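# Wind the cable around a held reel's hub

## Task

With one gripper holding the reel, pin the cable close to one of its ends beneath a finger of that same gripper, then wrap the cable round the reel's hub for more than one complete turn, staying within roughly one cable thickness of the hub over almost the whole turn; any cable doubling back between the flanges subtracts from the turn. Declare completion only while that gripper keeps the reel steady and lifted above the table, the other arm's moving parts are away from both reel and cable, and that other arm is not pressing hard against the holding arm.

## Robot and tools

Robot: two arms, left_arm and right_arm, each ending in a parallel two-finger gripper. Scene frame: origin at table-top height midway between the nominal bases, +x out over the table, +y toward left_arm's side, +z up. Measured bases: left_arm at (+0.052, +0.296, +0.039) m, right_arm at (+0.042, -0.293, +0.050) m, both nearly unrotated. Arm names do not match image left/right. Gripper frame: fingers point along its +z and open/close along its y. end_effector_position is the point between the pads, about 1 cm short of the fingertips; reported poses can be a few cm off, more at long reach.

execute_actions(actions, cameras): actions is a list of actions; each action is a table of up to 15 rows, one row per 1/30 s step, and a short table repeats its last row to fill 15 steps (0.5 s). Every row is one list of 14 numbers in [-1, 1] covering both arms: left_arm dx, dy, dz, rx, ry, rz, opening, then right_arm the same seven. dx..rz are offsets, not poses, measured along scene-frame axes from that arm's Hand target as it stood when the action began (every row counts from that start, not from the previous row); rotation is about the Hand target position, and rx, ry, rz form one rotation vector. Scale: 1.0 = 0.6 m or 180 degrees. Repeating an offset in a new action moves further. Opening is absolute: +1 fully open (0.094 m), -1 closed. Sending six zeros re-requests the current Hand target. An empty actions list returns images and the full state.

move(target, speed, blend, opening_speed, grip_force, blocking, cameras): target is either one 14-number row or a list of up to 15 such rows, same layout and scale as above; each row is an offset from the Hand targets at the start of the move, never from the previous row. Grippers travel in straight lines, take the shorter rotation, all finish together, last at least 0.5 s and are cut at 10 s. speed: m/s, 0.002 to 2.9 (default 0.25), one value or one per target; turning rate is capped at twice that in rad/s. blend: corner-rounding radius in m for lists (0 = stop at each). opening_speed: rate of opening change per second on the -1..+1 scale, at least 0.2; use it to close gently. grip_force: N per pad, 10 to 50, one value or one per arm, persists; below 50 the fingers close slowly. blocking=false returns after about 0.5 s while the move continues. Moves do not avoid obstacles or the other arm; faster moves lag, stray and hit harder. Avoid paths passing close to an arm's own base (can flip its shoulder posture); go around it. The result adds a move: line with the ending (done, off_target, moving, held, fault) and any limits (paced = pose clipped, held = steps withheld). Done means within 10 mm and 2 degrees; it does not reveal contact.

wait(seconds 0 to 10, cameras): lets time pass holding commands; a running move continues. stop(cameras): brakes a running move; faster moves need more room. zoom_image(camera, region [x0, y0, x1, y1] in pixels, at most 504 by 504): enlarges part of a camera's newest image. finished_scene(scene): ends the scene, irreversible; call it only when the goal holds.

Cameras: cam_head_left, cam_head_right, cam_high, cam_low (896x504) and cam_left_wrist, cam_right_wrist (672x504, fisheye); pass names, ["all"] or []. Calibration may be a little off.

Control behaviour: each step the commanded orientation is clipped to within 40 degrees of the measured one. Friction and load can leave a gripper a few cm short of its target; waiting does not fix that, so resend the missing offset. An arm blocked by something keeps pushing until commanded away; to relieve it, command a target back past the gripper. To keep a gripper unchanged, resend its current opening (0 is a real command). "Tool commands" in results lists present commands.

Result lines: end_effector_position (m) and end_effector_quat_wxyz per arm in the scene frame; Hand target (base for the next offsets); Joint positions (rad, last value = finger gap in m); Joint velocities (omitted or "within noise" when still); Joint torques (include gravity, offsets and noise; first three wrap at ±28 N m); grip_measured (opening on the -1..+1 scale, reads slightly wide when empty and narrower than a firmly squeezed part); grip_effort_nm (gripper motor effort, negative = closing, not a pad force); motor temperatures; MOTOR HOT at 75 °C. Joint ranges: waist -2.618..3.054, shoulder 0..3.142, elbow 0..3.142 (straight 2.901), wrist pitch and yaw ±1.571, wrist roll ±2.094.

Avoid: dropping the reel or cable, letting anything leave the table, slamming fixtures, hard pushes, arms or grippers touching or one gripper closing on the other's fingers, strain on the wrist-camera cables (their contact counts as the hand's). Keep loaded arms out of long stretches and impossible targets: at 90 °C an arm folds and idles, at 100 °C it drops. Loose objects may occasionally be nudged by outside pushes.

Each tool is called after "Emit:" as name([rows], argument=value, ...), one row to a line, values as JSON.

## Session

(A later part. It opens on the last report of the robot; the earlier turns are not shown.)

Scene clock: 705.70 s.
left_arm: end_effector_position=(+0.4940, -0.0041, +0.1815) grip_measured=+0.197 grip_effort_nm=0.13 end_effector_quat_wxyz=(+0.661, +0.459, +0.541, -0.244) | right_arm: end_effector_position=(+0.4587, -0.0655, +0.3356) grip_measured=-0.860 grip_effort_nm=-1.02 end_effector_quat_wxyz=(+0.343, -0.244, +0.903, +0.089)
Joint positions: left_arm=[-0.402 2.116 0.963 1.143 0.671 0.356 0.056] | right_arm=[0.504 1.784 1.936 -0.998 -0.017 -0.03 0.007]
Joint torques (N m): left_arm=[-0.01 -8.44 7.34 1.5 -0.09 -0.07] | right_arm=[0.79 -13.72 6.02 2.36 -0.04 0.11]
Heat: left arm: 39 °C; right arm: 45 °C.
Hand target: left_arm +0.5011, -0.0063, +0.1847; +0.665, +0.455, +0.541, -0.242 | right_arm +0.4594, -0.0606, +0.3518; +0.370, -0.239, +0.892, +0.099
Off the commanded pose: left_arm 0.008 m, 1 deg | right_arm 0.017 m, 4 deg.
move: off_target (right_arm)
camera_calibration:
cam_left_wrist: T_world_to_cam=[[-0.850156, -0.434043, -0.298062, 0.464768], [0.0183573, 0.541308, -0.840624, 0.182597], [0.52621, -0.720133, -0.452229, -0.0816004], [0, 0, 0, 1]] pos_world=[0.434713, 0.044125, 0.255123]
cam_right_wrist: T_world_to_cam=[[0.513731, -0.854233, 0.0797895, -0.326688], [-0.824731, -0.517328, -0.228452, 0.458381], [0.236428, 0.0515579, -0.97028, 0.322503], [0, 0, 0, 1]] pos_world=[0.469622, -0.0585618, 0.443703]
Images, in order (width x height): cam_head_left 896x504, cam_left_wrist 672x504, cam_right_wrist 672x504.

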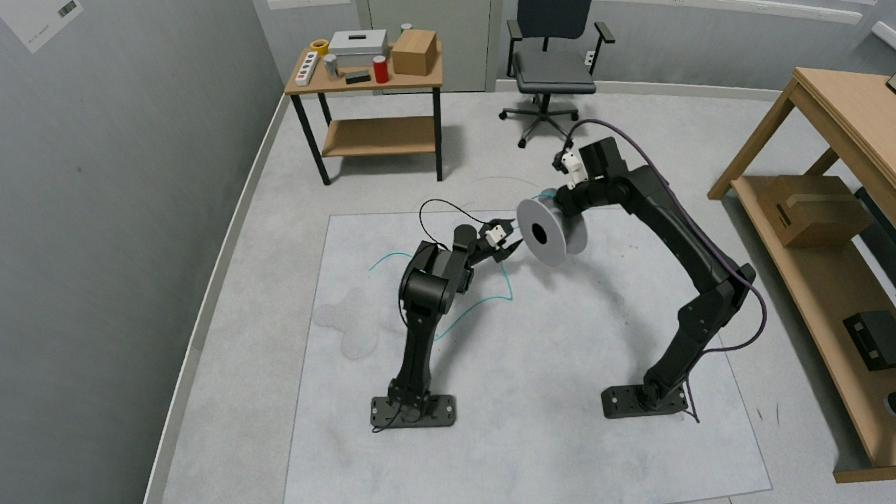

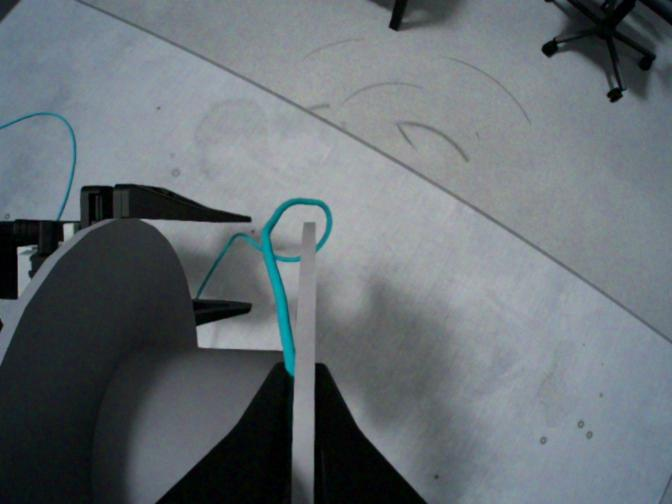

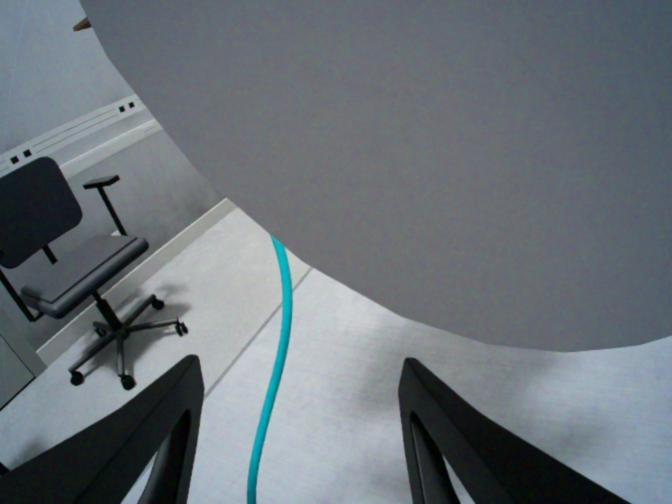

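Emit:
move(target=[0,0,-0.108,0,0,0,0.2, 0,0,0,0,0,0,-1], speed=0.15, cameras=["cam_right_wrist","cam_low"])

Scene clock: 715.13 s.
left_arm: end_effector_position=(+0.4949, -0.0042, +0.1098) grip_measured=+0.197 grip_effort_nm=0.13 end_effector_quat_wxyz=(+0.649, +0.459, +0.553, -0.247) | right_arm: end_effector_position=(+0.4587, -0.0655, +0.3356) grip_measured=-0.860 grip_effort_nm=-1.01 end_effector_quat_wxyz=(+0.343, -0.244, +0.903, +0.089)
Joint positions: left_arm=[-0.402 2.342 0.973 1.325 0.67 0.356 0.056] | right_arm=[0.504 1.784 1.936 -0.998 -0.017 -0.03 0.007]
Joint torques (N m): left_arm=[-0.06 -9.57 5.82 1.8 -0.03 -0.07] | right_arm=[0.76 -13.75 6.01 2.35 -0.03 0.11]
Heat: left arm: 39 °C; right arm: 45 °C.
Hand target: left_arm +0.5011, -0.0063, +0.1198; +0.665, +0.455, +0.541, -0.242 | right_arm +0.4594, -0.0606, +0.3518; +0.370, -0.239, +0.892, +0.099
Off the commanded pose: left_arm 0.012 m, 2 deg | right_arm 0.017 m, 4 deg.
move: off_target (left_arm, right_arm)
camera_calibration:
cam_right_wrist: T_world_to_cam=[[0.513731, -0.854233, 0.0797895, -0.326688], [-0.824731, -0.517328, -0.228452, 0.458381], [0.236428, 0.0515579, -0.97028, 0.322503], [0, 0, 0, 1]] pos_world=[0.469622, -0.0585618, 0.443703]
Images, in order (width x height): cam_low 896x504, cam_right_wrist 672x504.

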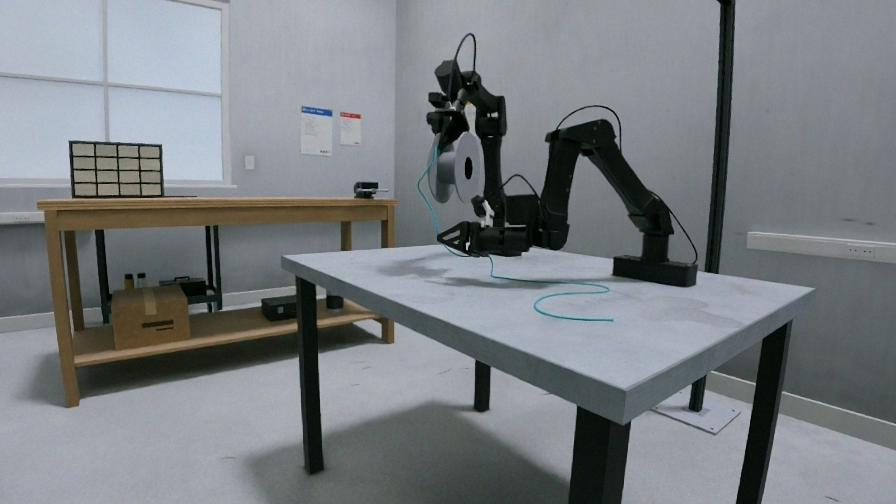

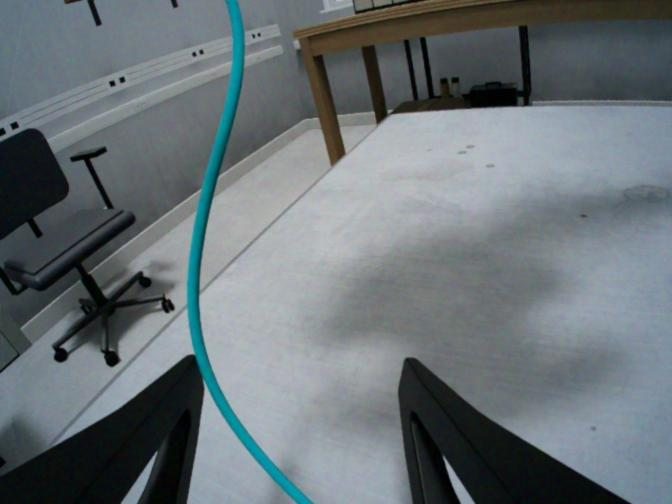

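Emit:
move(target=[0.065,-0.02,0.02,0,0,0,0.2, 0,0,0,0,0,0,-1], speed=0.15, cameras=["cam_right_wrist","cam_left_wrist"])

Scene clock: 719.83 s.
left_arm: end_effector_position=(+0.5329, -0.0197, +0.1311) grip_measured=+0.197 grip_effort_nm=0.13 end_effector_quat_wxyz=(+0.662, +0.459, +0.540, -0.243) | right_arm: end_effector_position=(+0.4587, -0.0655, +0.3356) grip_measured=-0.860 grip_effort_nm=-1.02 end_effector_quat_wxyz=(+0.343, -0.244, +0.903, +0.089)
Joint positions: left_arm=[-0.402 2.376 1.166 1.204 0.67 0.356 0.056] | right_arm=[0.504 1.784 1.936 -0.998 -0.017 -0.03 0.007]
Joint torques (N m): left_arm=[0.69 -9.98 6.78 1.52 -0.03 -0.07] | right_arm=[0.77 -13.75 6.04 2.35 -0.04 0.11]
Heat: left arm: 39 °C; right arm: 45 °C.
Hand target: left_arm +0.5401, -0.0183, +0.1319; +0.665, +0.455, +0.541, -0.242 | right_arm +0.4594, -0.0606, +0.3518; +0.370, -0.239, +0.892, +0.099
Off the commanded pose: left_arm 0.007 m, 1 deg | right_arm 0.017 m, 4 deg.
move: off_target (right_arm)
camera_calibration:
cam_left_wrist: T_world_to_cam=[[-0.848451, -0.435756, -0.300413, 0.475505], [0.0205165, 0.54009, -0.841357, 0.14691], [0.528877, -0.720014, -0.449299, -0.137827], [0, 0, 0, 1]] pos_world=[0.473322, 0.0286222, 0.204526]
cam_right_wrist: T_world_to_cam=[[0.513731, -0.854233, 0.0797895, -0.326688], [-0.824731, -0.517328, -0.228452, 0.458381], [0.236428, 0.0515579, -0.97028, 0.322503], [0, 0, 0, 1]] pos_world=[0.469622, -0.0585618, 0.443703]
Images, in order (width x height): cam_left_wrist 672x504, cam_right_wrist 672x504.

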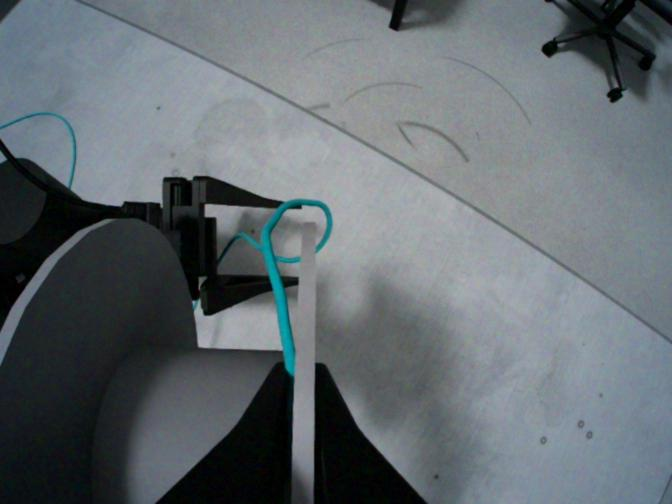

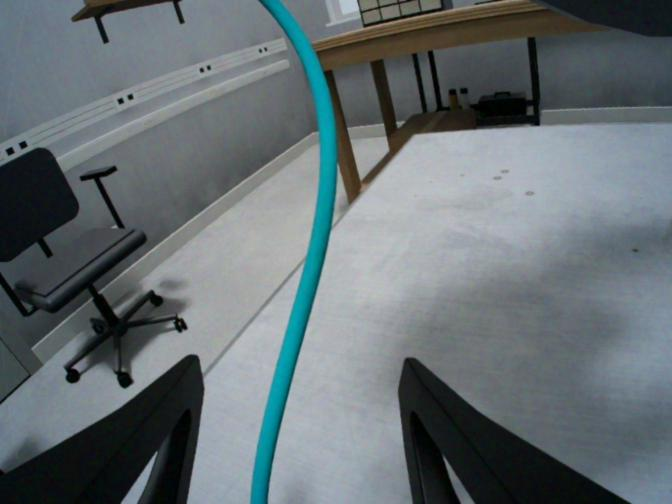

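Emit:
move([
  [-0.012,0.026,0.004,0,0,0,0.2, 0,0,0,0,0,0,-1],
  [-0.012,0.026,0.004,0,0,0,-0.96, 0,0,0,0,0,0,-1],
], speed=0.1, opening_speed=0.6, cameras=["cam_right_wrist","cam_left_wrist","cam_low","cam_head_left"])

Scene clock: 730.43 s.
left_arm: end_effector_position=(+0.5335, -0.0044, +0.1208) grip_measured=-0.955 grip_effort_nm=-0.25 end_effector_quat_wxyz=(+0.654, +0.455, +0.554, -0.243) | right_arm: end_effector_position=(+0.4587, -0.0655, +0.3356) grip_measured=-0.860 grip_effort_nm=-1.02 end_effector_quat_wxyz=(+0.343, -0.244, +0.903, +0.089)
Joint positions: left_arm=[-0.372 2.376 1.136 1.204 0.687 0.356 0.002] | right_arm=[0.504 1.784 1.936 -0.998 -0.017 -0.03 0.007]
Joint torques (N m): left_arm=[0.51 -12.29 4.21 1.77 0.13 -0.08] | right_arm=[0.75 -13.76 6.01 2.36 -0.03 0.11]
Heat: left arm: 39 °C; right arm: 46 °C.
Hand target: left_arm +0.5329, -0.0026, +0.1343; +0.665, +0.455, +0.541, -0.242 | right_arm +0.4594, -0.0606, +0.3518; +0.370, -0.239, +0.892, +0.099
Off the commanded pose: left_arm 0.014 m, 2 deg | right_arm 0.017 m, 4 deg.
move: off_target (left_arm, right_arm); target 2's new opening was sent with left_arm's hand 0.014 m and 2 deg from that target
camera_calibration:
cam_left_wrist: T_world_to_cam=[[-0.851025, -0.443449, -0.281265, 0.47854], [-0.00962805, 0.5487, -0.835964, 0.145444], [0.525038, -0.708718, -0.471227, -0.127061], [0, 0, 0, 1]] pos_world=[0.475361, 0.0423527, 0.196307]
cam_right_wrist: T_world_to_cam=[[0.513731, -0.854233, 0.0797895, -0.326688], [-0.824731, -0.517328, -0.228452, 0.458381], [0.236428, 0.0515579, -0.97028, 0.322503], [0, 0, 0, 1]] pos_world=[0.469622, -0.0585618, 0.443703]
Images, in order (width x height): cam_head_left 896x504, cam_low 896x504, cam_left_wrist 672x504, cam_right_wrist 672x504.

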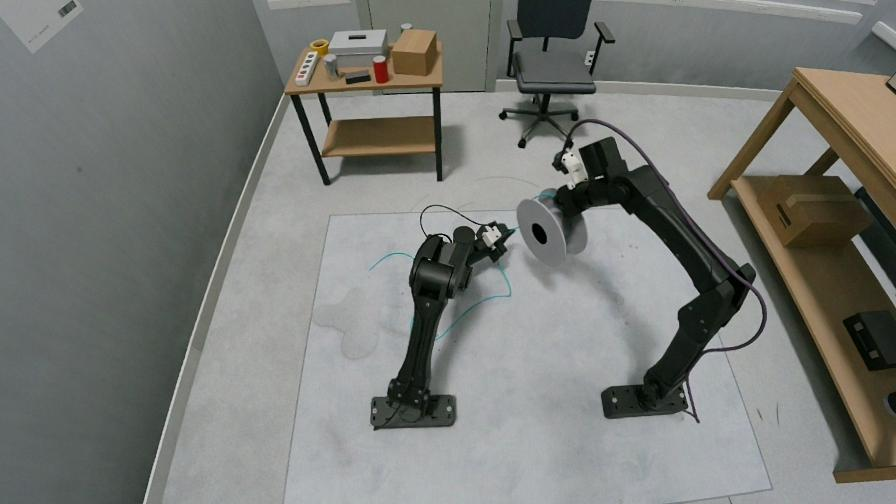

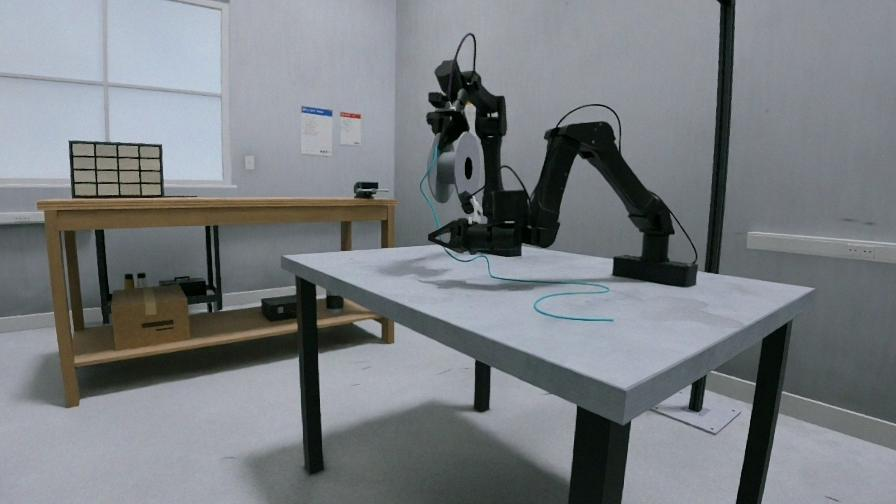

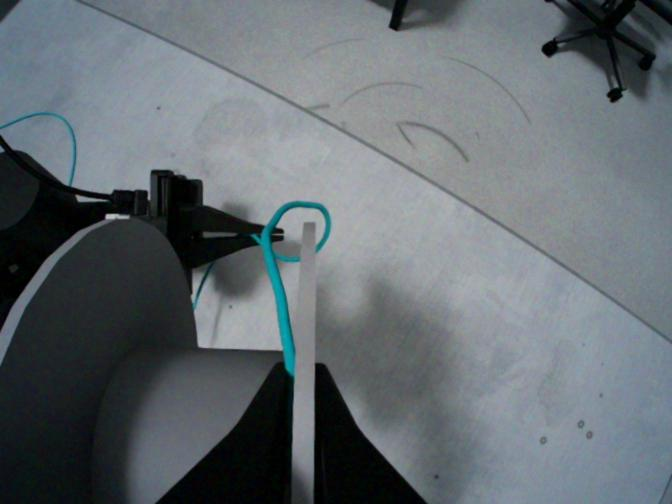

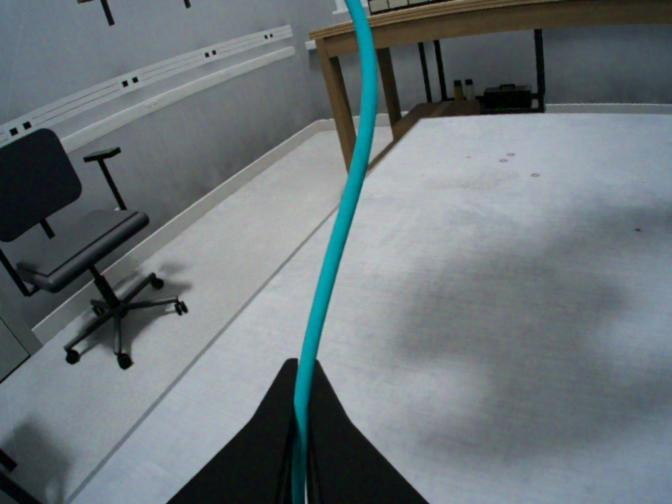

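Emit:
move(target=[-0.208,-0.057,-0.02,-0.0556,0.0962,0,-0.96, 0,0,0,0,0,0,-1], speed=0.15, cameras=["cam_right_wrist","cam_left_wrist","cam_low"])

Scene clock: 738.17 s.
left_arm: end_effector_position=(+0.4066, -0.0361, +0.0953) grip_measured=-0.955 grip_effort_nm=-0.25 end_effector_quat_wxyz=(+0.585, +0.359, +0.636, -0.353) | right_arm: end_effector_position=(+0.4587, -0.0655, +0.3356) grip_measured=-0.860 grip_effort_nm=-1.02 end_effector_quat_wxyz=(+0.343, -0.244, +0.903, +0.089)
Joint positions: left_arm=[-0.601 2.279 0.696 1.509 0.47 0.006 0.002] | right_arm=[0.504 1.784 1.936 -0.998 -0.017 -0.03 0.007]
Joint torques (N m): left_arm=[-0.21 -11.82 2.41 2.01 -0.07 -0.08] | right_arm=[0.76 -13.74 6.05 2.35 -0.04 0.12]
Heat: left arm: 40 °C; right arm: 46 °C.
Hand target: left_arm +0.4081, -0.0368, +0.1222; +0.613, +0.353, +0.612, -0.354 | right_arm +0.4594, -0.0606, +0.3518; +0.370, -0.239, +0.892, +0.099
Off the commanded pose: left_arm 0.027 m, 4 deg | right_arm 0.017 m, 4 deg.
move: off_target (left_arm, right_arm)
camera_calibration:
cam_left_wrist: T_world_to_cam=[[-0.883248, -0.462555, 0.0769177, 0.32759], [-0.295941, 0.422652, -0.856612, 0.254069], [0.363721, -0.779364, -0.510196, -0.0281538], [0, 0, 0, 1]] pos_world=[0.374773, 0.0222037, 0.178077]
cam_right_wrist: T_world_to_cam=[[0.513731, -0.854233, 0.0797895, -0.326688], [-0.824731, -0.517328, -0.228452, 0.458381], [0.236428, 0.0515579, -0.97028, 0.322503], [0, 0, 0, 1]] pos_world=[0.469622, -0.0585618, 0.443703]
Images, in order (width x height): cam_low 896x504, cam_left_wrist 672x504, cam_right_wrist 672x504.

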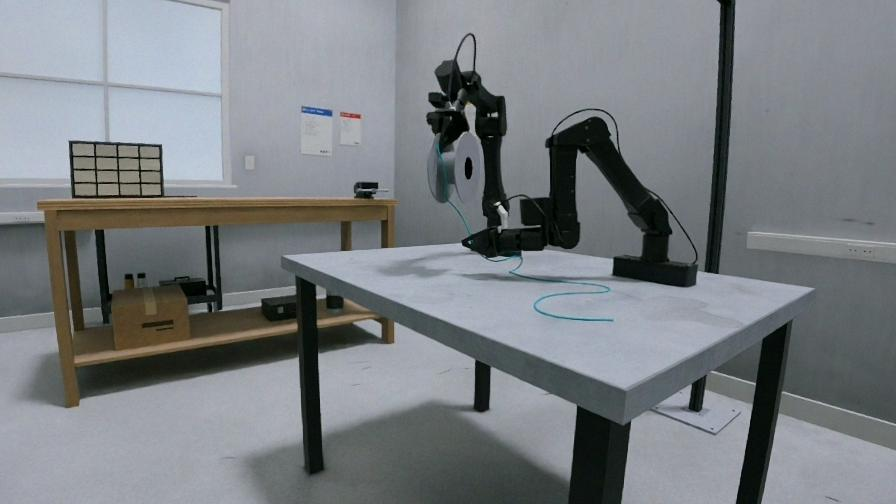

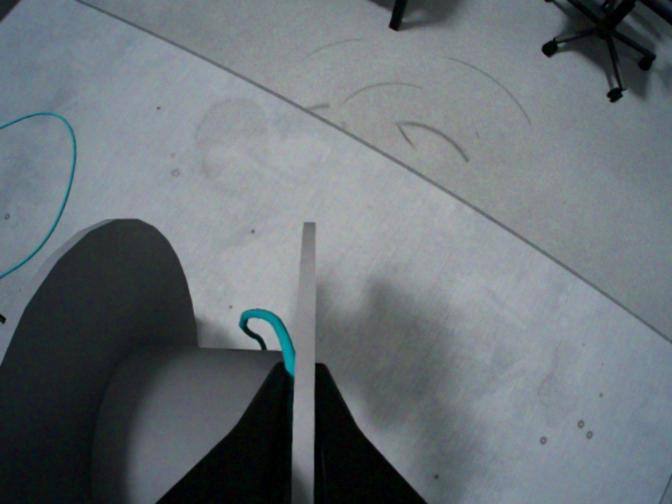

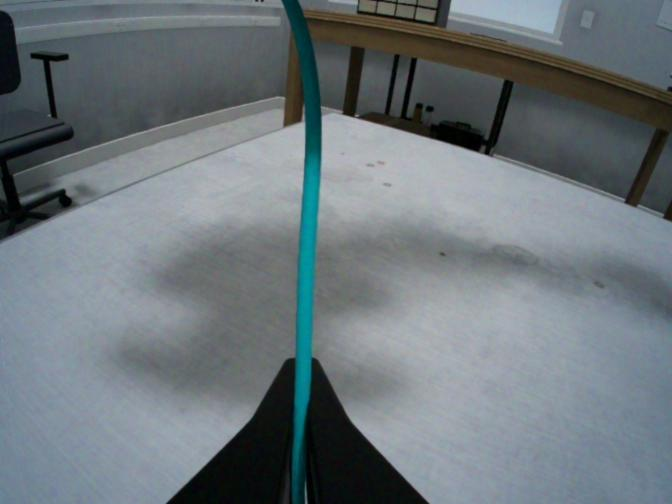

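Emit:
move(target=[-0.173,-0.0998,0.08,-0.125,0.2165,0,-0.90, 0,0,0,0,0,0,-1], speed=0.15, cameras=["cam_right_wrist","cam_left_wrist","cam_low"])

Scene clock: 747.40 s.
left_arm: end_effector_position=(+0.3059, -0.0979, +0.1567) grip_measured=-0.903 grip_effort_nm=0.13 end_effector_quat_wxyz=(+0.423, +0.096, +0.710, -0.555) | right_arm: end_effector_position=(+0.4587, -0.0655, +0.3356) grip_measured=-0.860 grip_effort_nm=-1.02 end_effector_quat_wxyz=(+0.343, -0.244, +0.903, +0.089)
Joint positions: left_arm=[-0.982 1.991 0.548 1.416 0.087 -0.782 0.005] | right_arm=[0.504 1.784 1.936 -0.998 -0.017 -0.03 0.007]
Joint torques (N m): left_arm=[-0.51 -10.09 3.08 1.65 -0.1 -0.03] | right_arm=[0.76 -13.76 6.01 2.35 -0.03 0.11]
Heat: left arm: 40 °C; right arm: 46 °C.
Hand target: left_arm +0.3043, -0.0968, +0.1703; +0.431, +0.092, +0.701, -0.561 | right_arm +0.4594, -0.0606, +0.3518; +0.370, -0.239, +0.892, +0.099
Off the commanded pose: left_arm 0.014 m, 2 deg | right_arm 0.017 m, 4 deg.
move: off_target (left_arm, right_arm)
camera_calibration:
cam_left_wrist: T_world_to_cam=[[-0.594023, -0.318059, 0.738901, 0.0272751], [-0.794816, 0.090334, -0.60009, 0.38289], [0.124116, -0.943758, -0.306459, 0.016876], [0, 0, 0, 1]] pos_world=[0.318434, -0.00998603, 0.214786]
cam_right_wrist: T_world_to_cam=[[0.513731, -0.854233, 0.0797895, -0.326688], [-0.824731, -0.517328, -0.228452, 0.458381], [0.236428, 0.0515579, -0.97028, 0.322503], [0, 0, 0, 1]] pos_world=[0.469622, -0.0585618, 0.443703]
Images, in order (width x height): cam_low 896x504, cam_left_wrist 672x504, cam_right_wrist 672x504.

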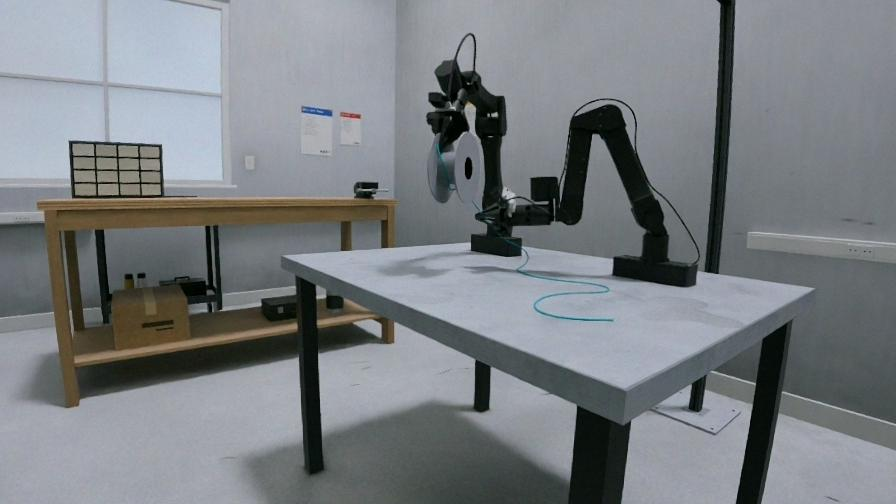

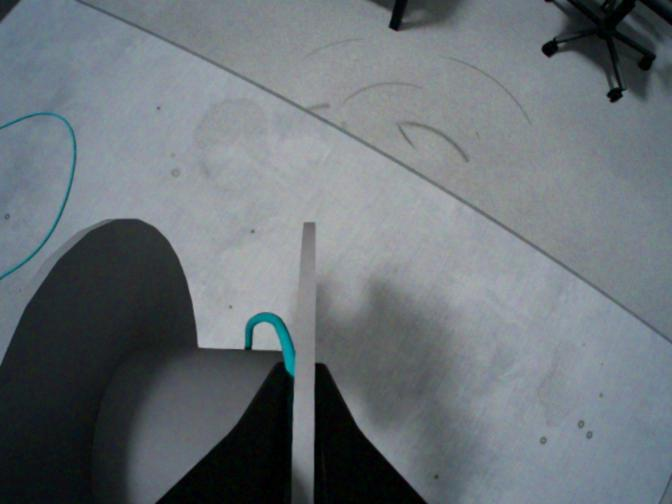

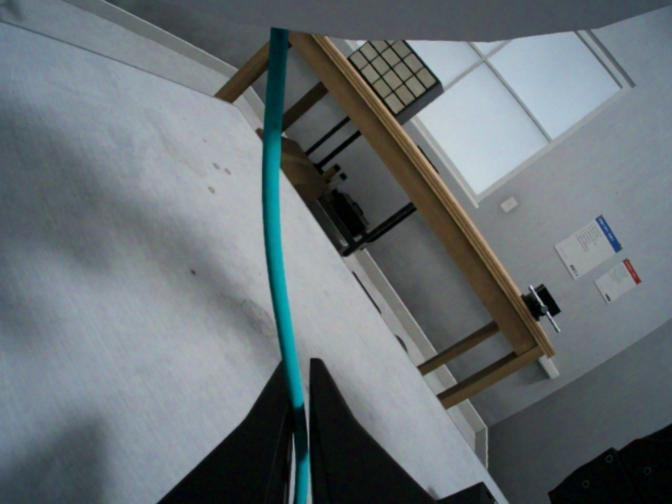

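Emit:
move(target=[-0.0725,-0.0415,0.208,-0.125,0.2165,0,-0.90, 0,0,0,0,0,0,-1], speed=0.15, cameras=["cam_right_wrist","cam_left_wrist","cam_low","cam_head_right"])

Scene clock: 752.73 s.
left_arm: end_effector_position=(+0.2623, -0.1191, +0.2657) grip_measured=-0.903 grip_effort_nm=0.13 end_effector_quat_wxyz=(+0.180, -0.186, +0.705, -0.661) | right_arm: end_effector_position=(+0.4587, -0.0655, +0.3356) grip_measured=-0.860 grip_effort_nm=-1.02 end_effector_quat_wxyz=(+0.343, -0.244, +0.903, +0.089)
Joint positions: left_arm=[-1.154 1.516 0.688 0.764 -0.09 -1.569 0.005] | right_arm=[0.504 1.784 1.936 -0.998 -0.017 -0.03 0.007]
Joint torques (N m): left_arm=[-0.7 -8.18 9.05 1.66 -0.09 0] | right_arm=[0.77 -13.72 6.02 2.36 -0.03 0.11]
Motor temperatures (°C): left_arm=[29 40 39 40 27 28 31] | right_arm=[30 47 40 42 27 26 34]
Heat: left arm: 40 °C; right arm: 47 °C.
Hand target: left_arm +0.2608, -0.1216, +0.2950; +0.184, -0.183, +0.683, -0.683 | right_arm +0.4594, -0.0606, +0.3518; +0.370, -0.239, +0.892, +0.099
Off the commanded pose: left_arm 0.030 m, 4 deg | right_arm 0.017 m, 4 deg.
move: off_target (left_arm, right_arm)
camera_calibration:
cam_left_wrist: T_world_to_cam=[[0.0465675, -0.00290595, 0.998911, -0.285515], [-0.997588, -0.0516616, 0.0463555, 0.280103], [0.0514706, -0.99866, -0.0053047, -0.0318599], [0, 0, 0, 1]] pos_world=[0.294363, -0.0181763, 0.27205]
cam_right_wrist: T_world_to_cam=[[0.513731, -0.854233, 0.0797895, -0.326688], [-0.824731, -0.517328, -0.228452, 0.458381], [0.236428, 0.0515579, -0.97028, 0.322503], [0, 0, 0, 1]] pos_world=[0.469622, -0.0585618, 0.443703]
Images, in order (width x height): cam_head_right 896x504, cam_low 896x504, cam_left_wrist 672x504, cam_right_wrist 672x504.

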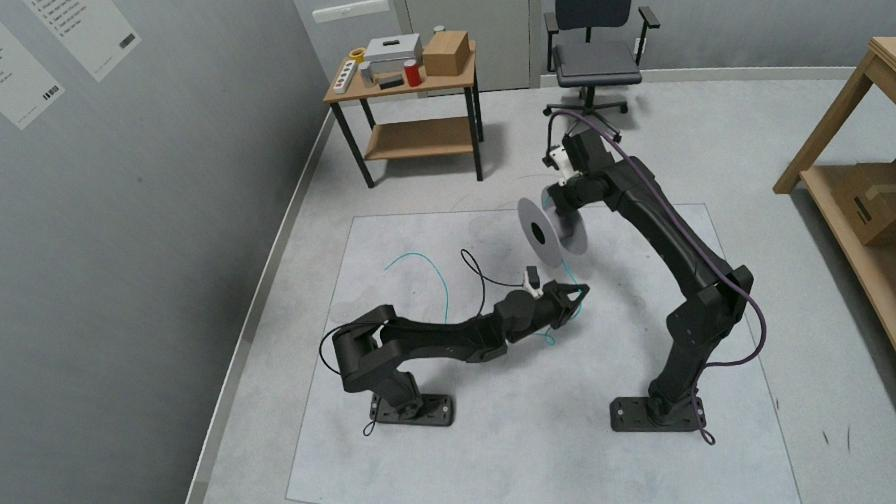

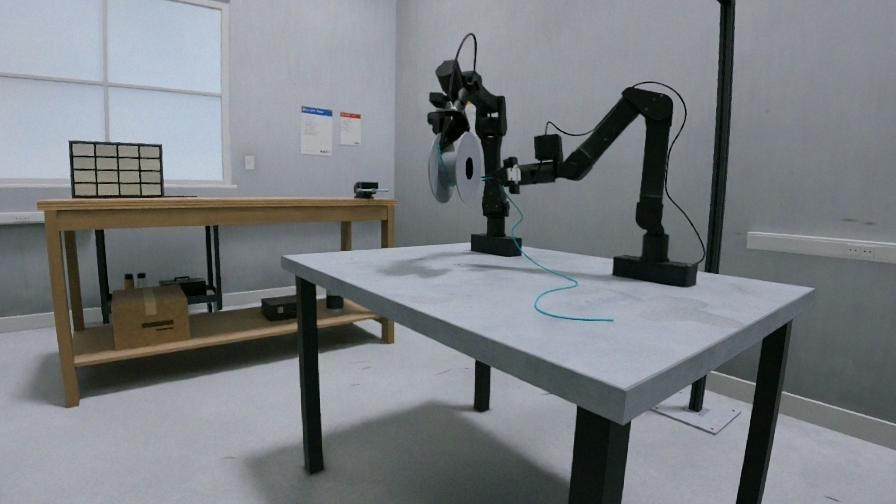

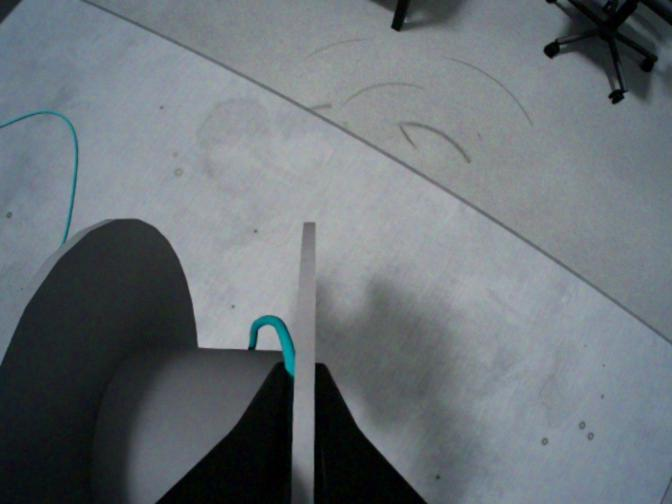

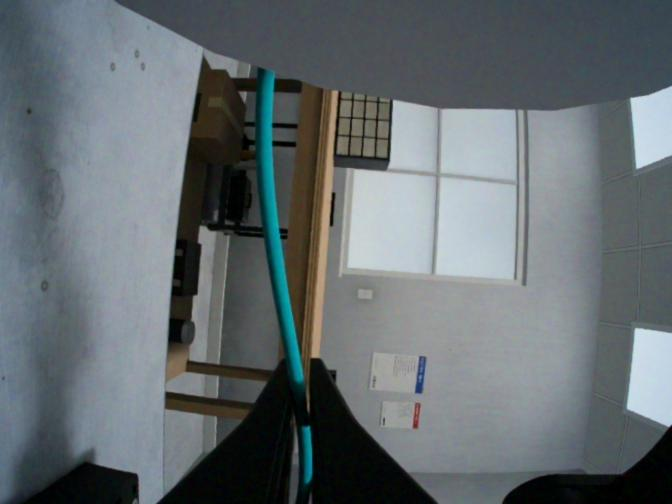

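Emit:
move(target=[-0.127,-0.0735,0.207,-0.0556,0.0962,0,-0.90, 0,0,0,0,0,0,-1], speed=0.12, cameras=["cam_right_wrist","cam_left_wrist","cam_low","cam_head_right"])

Scene clock: 761.23 s.
left_arm: end_effector_position=(+0.1856, -0.1666, +0.4000) grip_measured=-0.903 grip_effort_nm=0.12 end_effector_quat_wxyz=(+0.065, -0.297, +0.655, -0.692) | right_arm: end_effector_position=(+0.4585, -0.0656, +0.3354) grip_measured=-0.860 grip_effort_nm=-1.02 end_effector_quat_wxyz=(+0.343, -0.244, +0.903, +0.089)
Joint positions: left_arm=[-1.445 1.444 1.162 0.244 -0.376 -1.916 0.005] | right_arm=[0.504 1.784 1.936 -0.999 -0.017 -0.03 0.007]
Joint torques (N m): left_arm=[-0.61 -6.42 10 1.62 -0.12 -0.02] | right_arm=[0.75 -13.75 6.05 2.35 -0.03 0.11]
Heat: left arm: 40 °C; right arm: 47 °C.
Hand target: left_arm +0.1845, -0.1657, +0.4193; +0.062, -0.299, +0.641, -0.704 | right_arm +0.4595, -0.0606, +0.3518; +0.370, -0.239, +0.892, +0.099
Off the commanded pose: left_arm 0.019 m, 2 deg | right_arm 0.017 m, 4 deg.
move: off_target (left_arm, right_arm)
camera_calibration:
cam_left_wrist: T_world_to_cam=[[0.318326, 0.186751, 0.929404, -0.407213], [-0.944055, -0.0266917, 0.328707, 0.0760662], [0.0861938, -0.982045, 0.167806, -0.147439], [0, 0, 0, 1]] pos_world=[0.214145, -0.0667138, 0.378203]
cam_right_wrist: T_world_to_cam=[[0.513886, -0.854146, 0.0797186, -0.326743], [-0.824923, -0.51752, -0.227322, 0.457781], [0.235422, 0.0510561, -0.970551, 0.322902], [0, 0, 0, 1]] pos_world=[0.469524, -0.0586609, 0.443504]
Images, in order (width x height): cam_head_right 896x504, cam_low 896x504, cam_left_wrist 672x504, cam_right_wrist 672x504.

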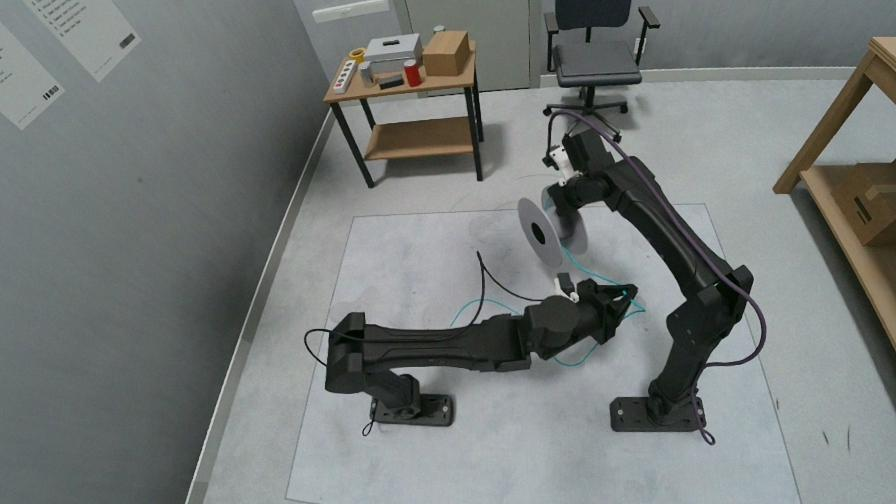

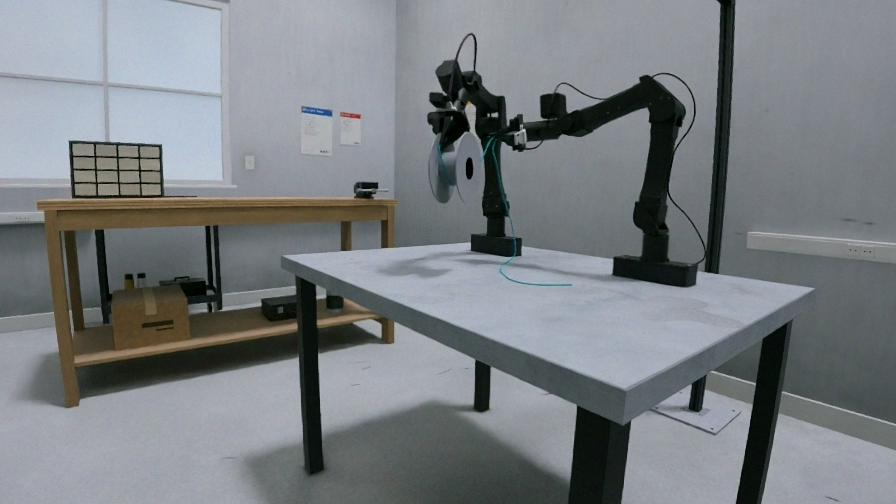

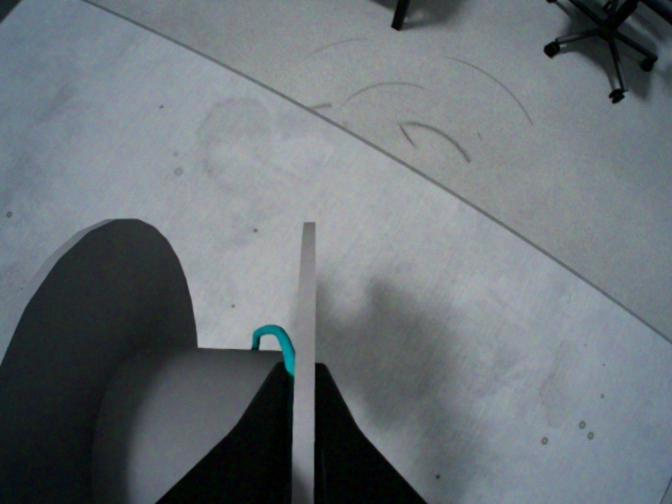

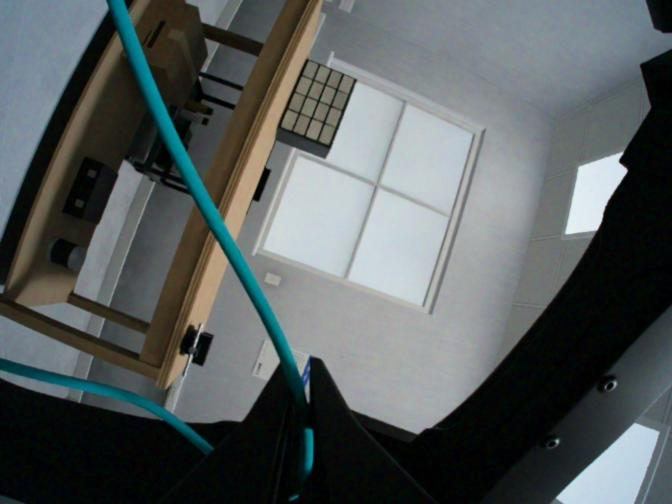

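Emit:
move([
  [0,0,0,0,0,0,-0.96, 0,0,0,0,0,0,-1],
  [-0.032,0.116,-0.0155,0,0,0,-0.96, 0,0,0,0,0,0,-1],
  [0.0233,0.1865,0.051,0,0,0,-0.96, 0,0,0,0,0,0,-1],
], speed=0.15, blend=[0,0.02,0], cameras=["cam_right_wrist","cam_left_wrist","cam_low","cam_head_right"])

Scene clock: 783.63 s.
left_arm: end_effector_position=(+0.1988, -0.0599, +0.4270) grip_measured=-0.952 grip_effort_nm=-0.42 end_effector_quat_wxyz=(+0.066, -0.302, +0.658, -0.687) | right_arm: end_effector_position=(+0.4588, -0.0654, +0.3357) grip_measured=-0.860 grip_effort_nm=-1.02 end_effector_quat_wxyz=(+0.344, -0.243, +0.903, +0.089)
Joint positions: left_arm=[-1.314 1.058 1.022 -0.013 -0.253 -1.917 0.002] | right_arm=[0.504 1.784 1.936 -0.998 -0.017 -0.029 0.007]
Joint torques (N m): left_arm=[0.53 -3.93 10 1.66 0.09 0.01] | right_arm=[0.77 -13.75 6.04 2.35 -0.04 0.1]
Heat: left arm: 43 °C; right arm: 47 °C.
Hand target: left_arm +0.1985, -0.0538, +0.4499; +0.062, -0.299, +0.641, -0.704 | right_arm +0.4594, -0.0606, +0.3518; +0.370, -0.239, +0.892, +0.099
Off the commanded pose: left_arm 0.024 m, 3 deg | right_arm 0.017 m, 3 deg.
move: off_target (left_arm, right_arm)
camera_calibration:
cam_left_wrist: T_world_to_cam=[[0.324901, 0.180539, 0.928356, -0.457594], [-0.941007, -0.0364537, 0.336417, 0.0780615], [0.0945784, -0.982892, 0.158044, -0.0458792], [0, 0, 0, 1]] pos_world=[0.226468, 0.0403647, 0.4058]
cam_right_wrist: T_world_to_cam=[[0.513008, -0.854737, 0.0790437, -0.3262], [-0.825099, -0.516414, -0.22919, 0.459011], [0.236717, 0.0523575, -0.970167, 0.32254], [0, 0, 0, 1]] pos_world=[0.469722, -0.0586622, 0.443903]
Images, in order (width x height): cam_head_right 896x504, cam_low 896x504, cam_left_wrist 672x504, cam_right_wrist 672x504.

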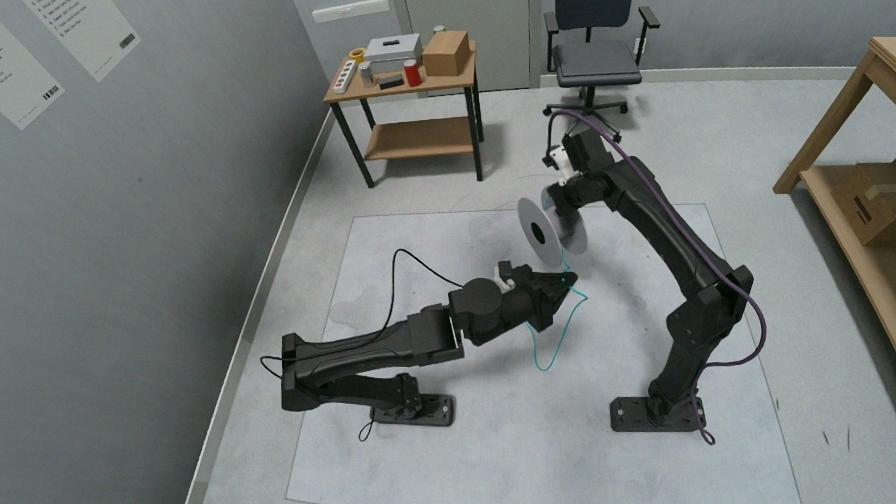

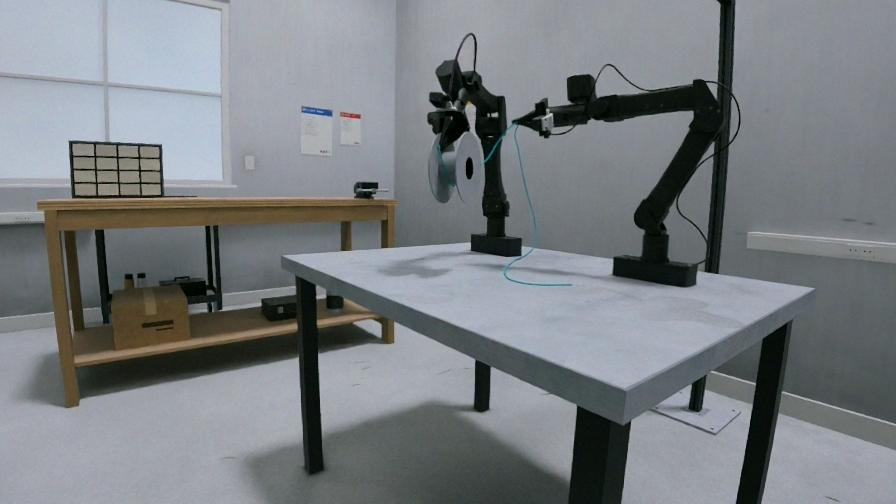

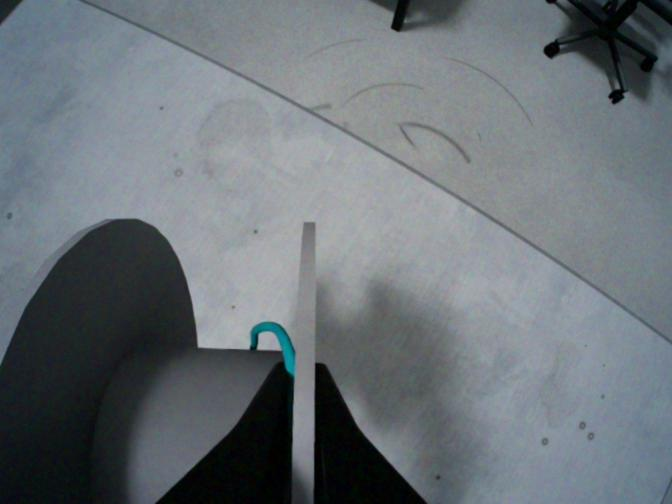

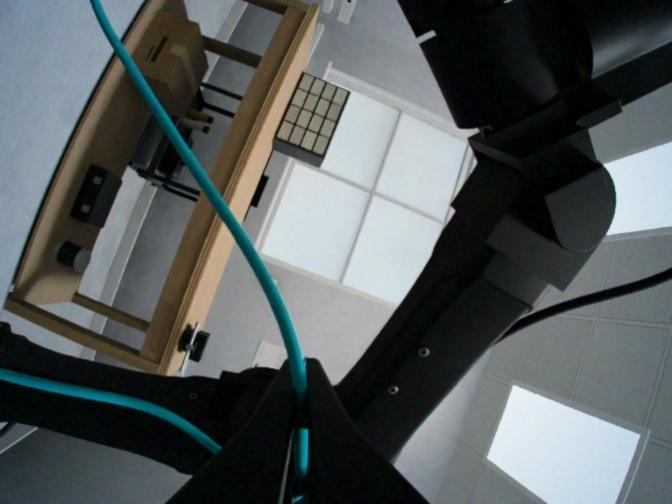

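Emit:
move(target=[0.1197,0.069,0.08,0,0,0,-0.96, 0,0,0,0,0,0,-1], speed=0.12, cameras=["cam_right_wrist","cam_low","cam_head_right"])

Scene clock: 788.83 s.
left_arm: end_effector_position=(+0.2714, -0.0155, +0.4786) grip_measured=-0.952 grip_effort_nm=-0.42 end_effector_quat_wxyz=(+0.060, -0.307, +0.652, -0.691) | right_arm: end_effector_position=(+0.4591, -0.0653, +0.3360) grip_measured=-0.860 grip_effort_nm=-1.02 end_effector_quat_wxyz=(+0.344, -0.242, +0.903, +0.090)
Joint positions: left_arm=[-0.898 1.093 1.245 -0.191 0.162 -1.917 0.002] | right_arm=[0.504 1.784 1.936 -0.996 -0.017 -0.027 0.007]
Joint torques (N m): left_arm=[0.66 -2.61 9.98 1.67 0.08 -0.01] | right_arm=[0.77 -13.76 6.02 2.34 -0.04 0.09]
Motor temperatures (°C): left_arm=[29 37 44 39 27 28 31] | right_arm=[30 48 40 43 27 26 34]
Heat: left arm: 44 °C; right arm: 48 °C.
Hand target: left_arm +0.2704, -0.0125, +0.4978; +0.062, -0.299, +0.641, -0.704 | right_arm +0.4595, -0.0606, +0.3519; +0.370, -0.239, +0.892, +0.099
Off the commanded pose: left_arm 0.020 m, 2 deg | right_arm 0.017 m, 3 deg.
move: off_target (left_arm, right_arm)
camera_calibration:
cam_right_wrist: T_world_to_cam=[[0.51177, -0.855591, 0.0778104, -0.325239], [-0.82564, -0.514842, -0.230774, 0.460271], [0.237508, 0.0538597, -0.969891, 0.32228], [0, 0, 0, 1]] pos_world=[0.469922, -0.0586633, 0.444102]
Images, in order (width x height): cam_head_right 896x504, cam_low 896x504, cam_right_wrist 672x504.

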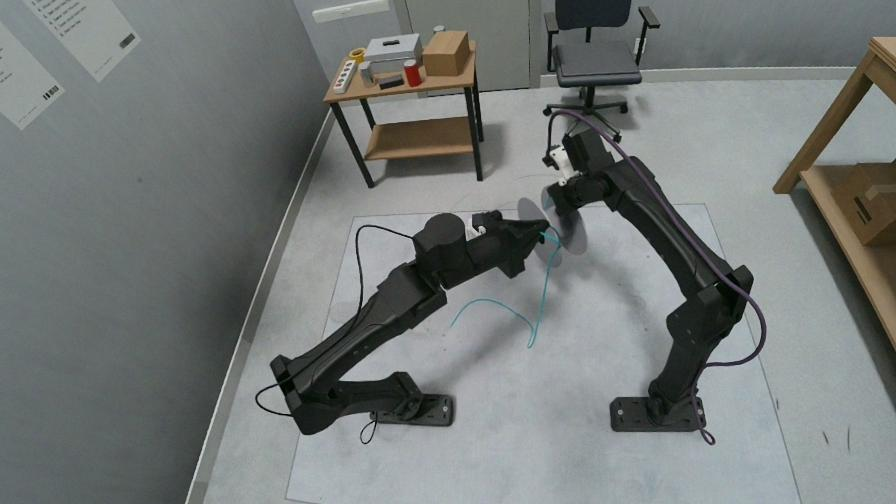

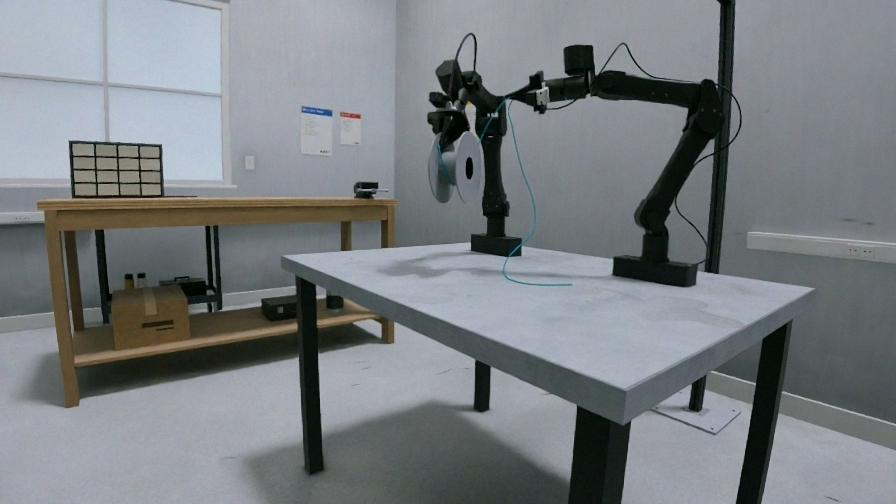

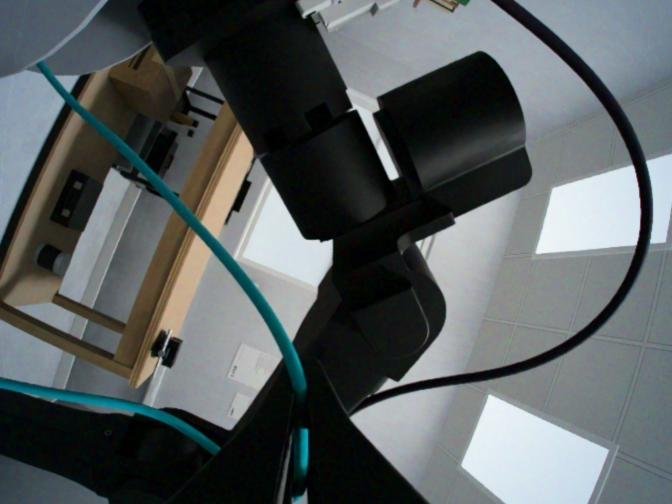

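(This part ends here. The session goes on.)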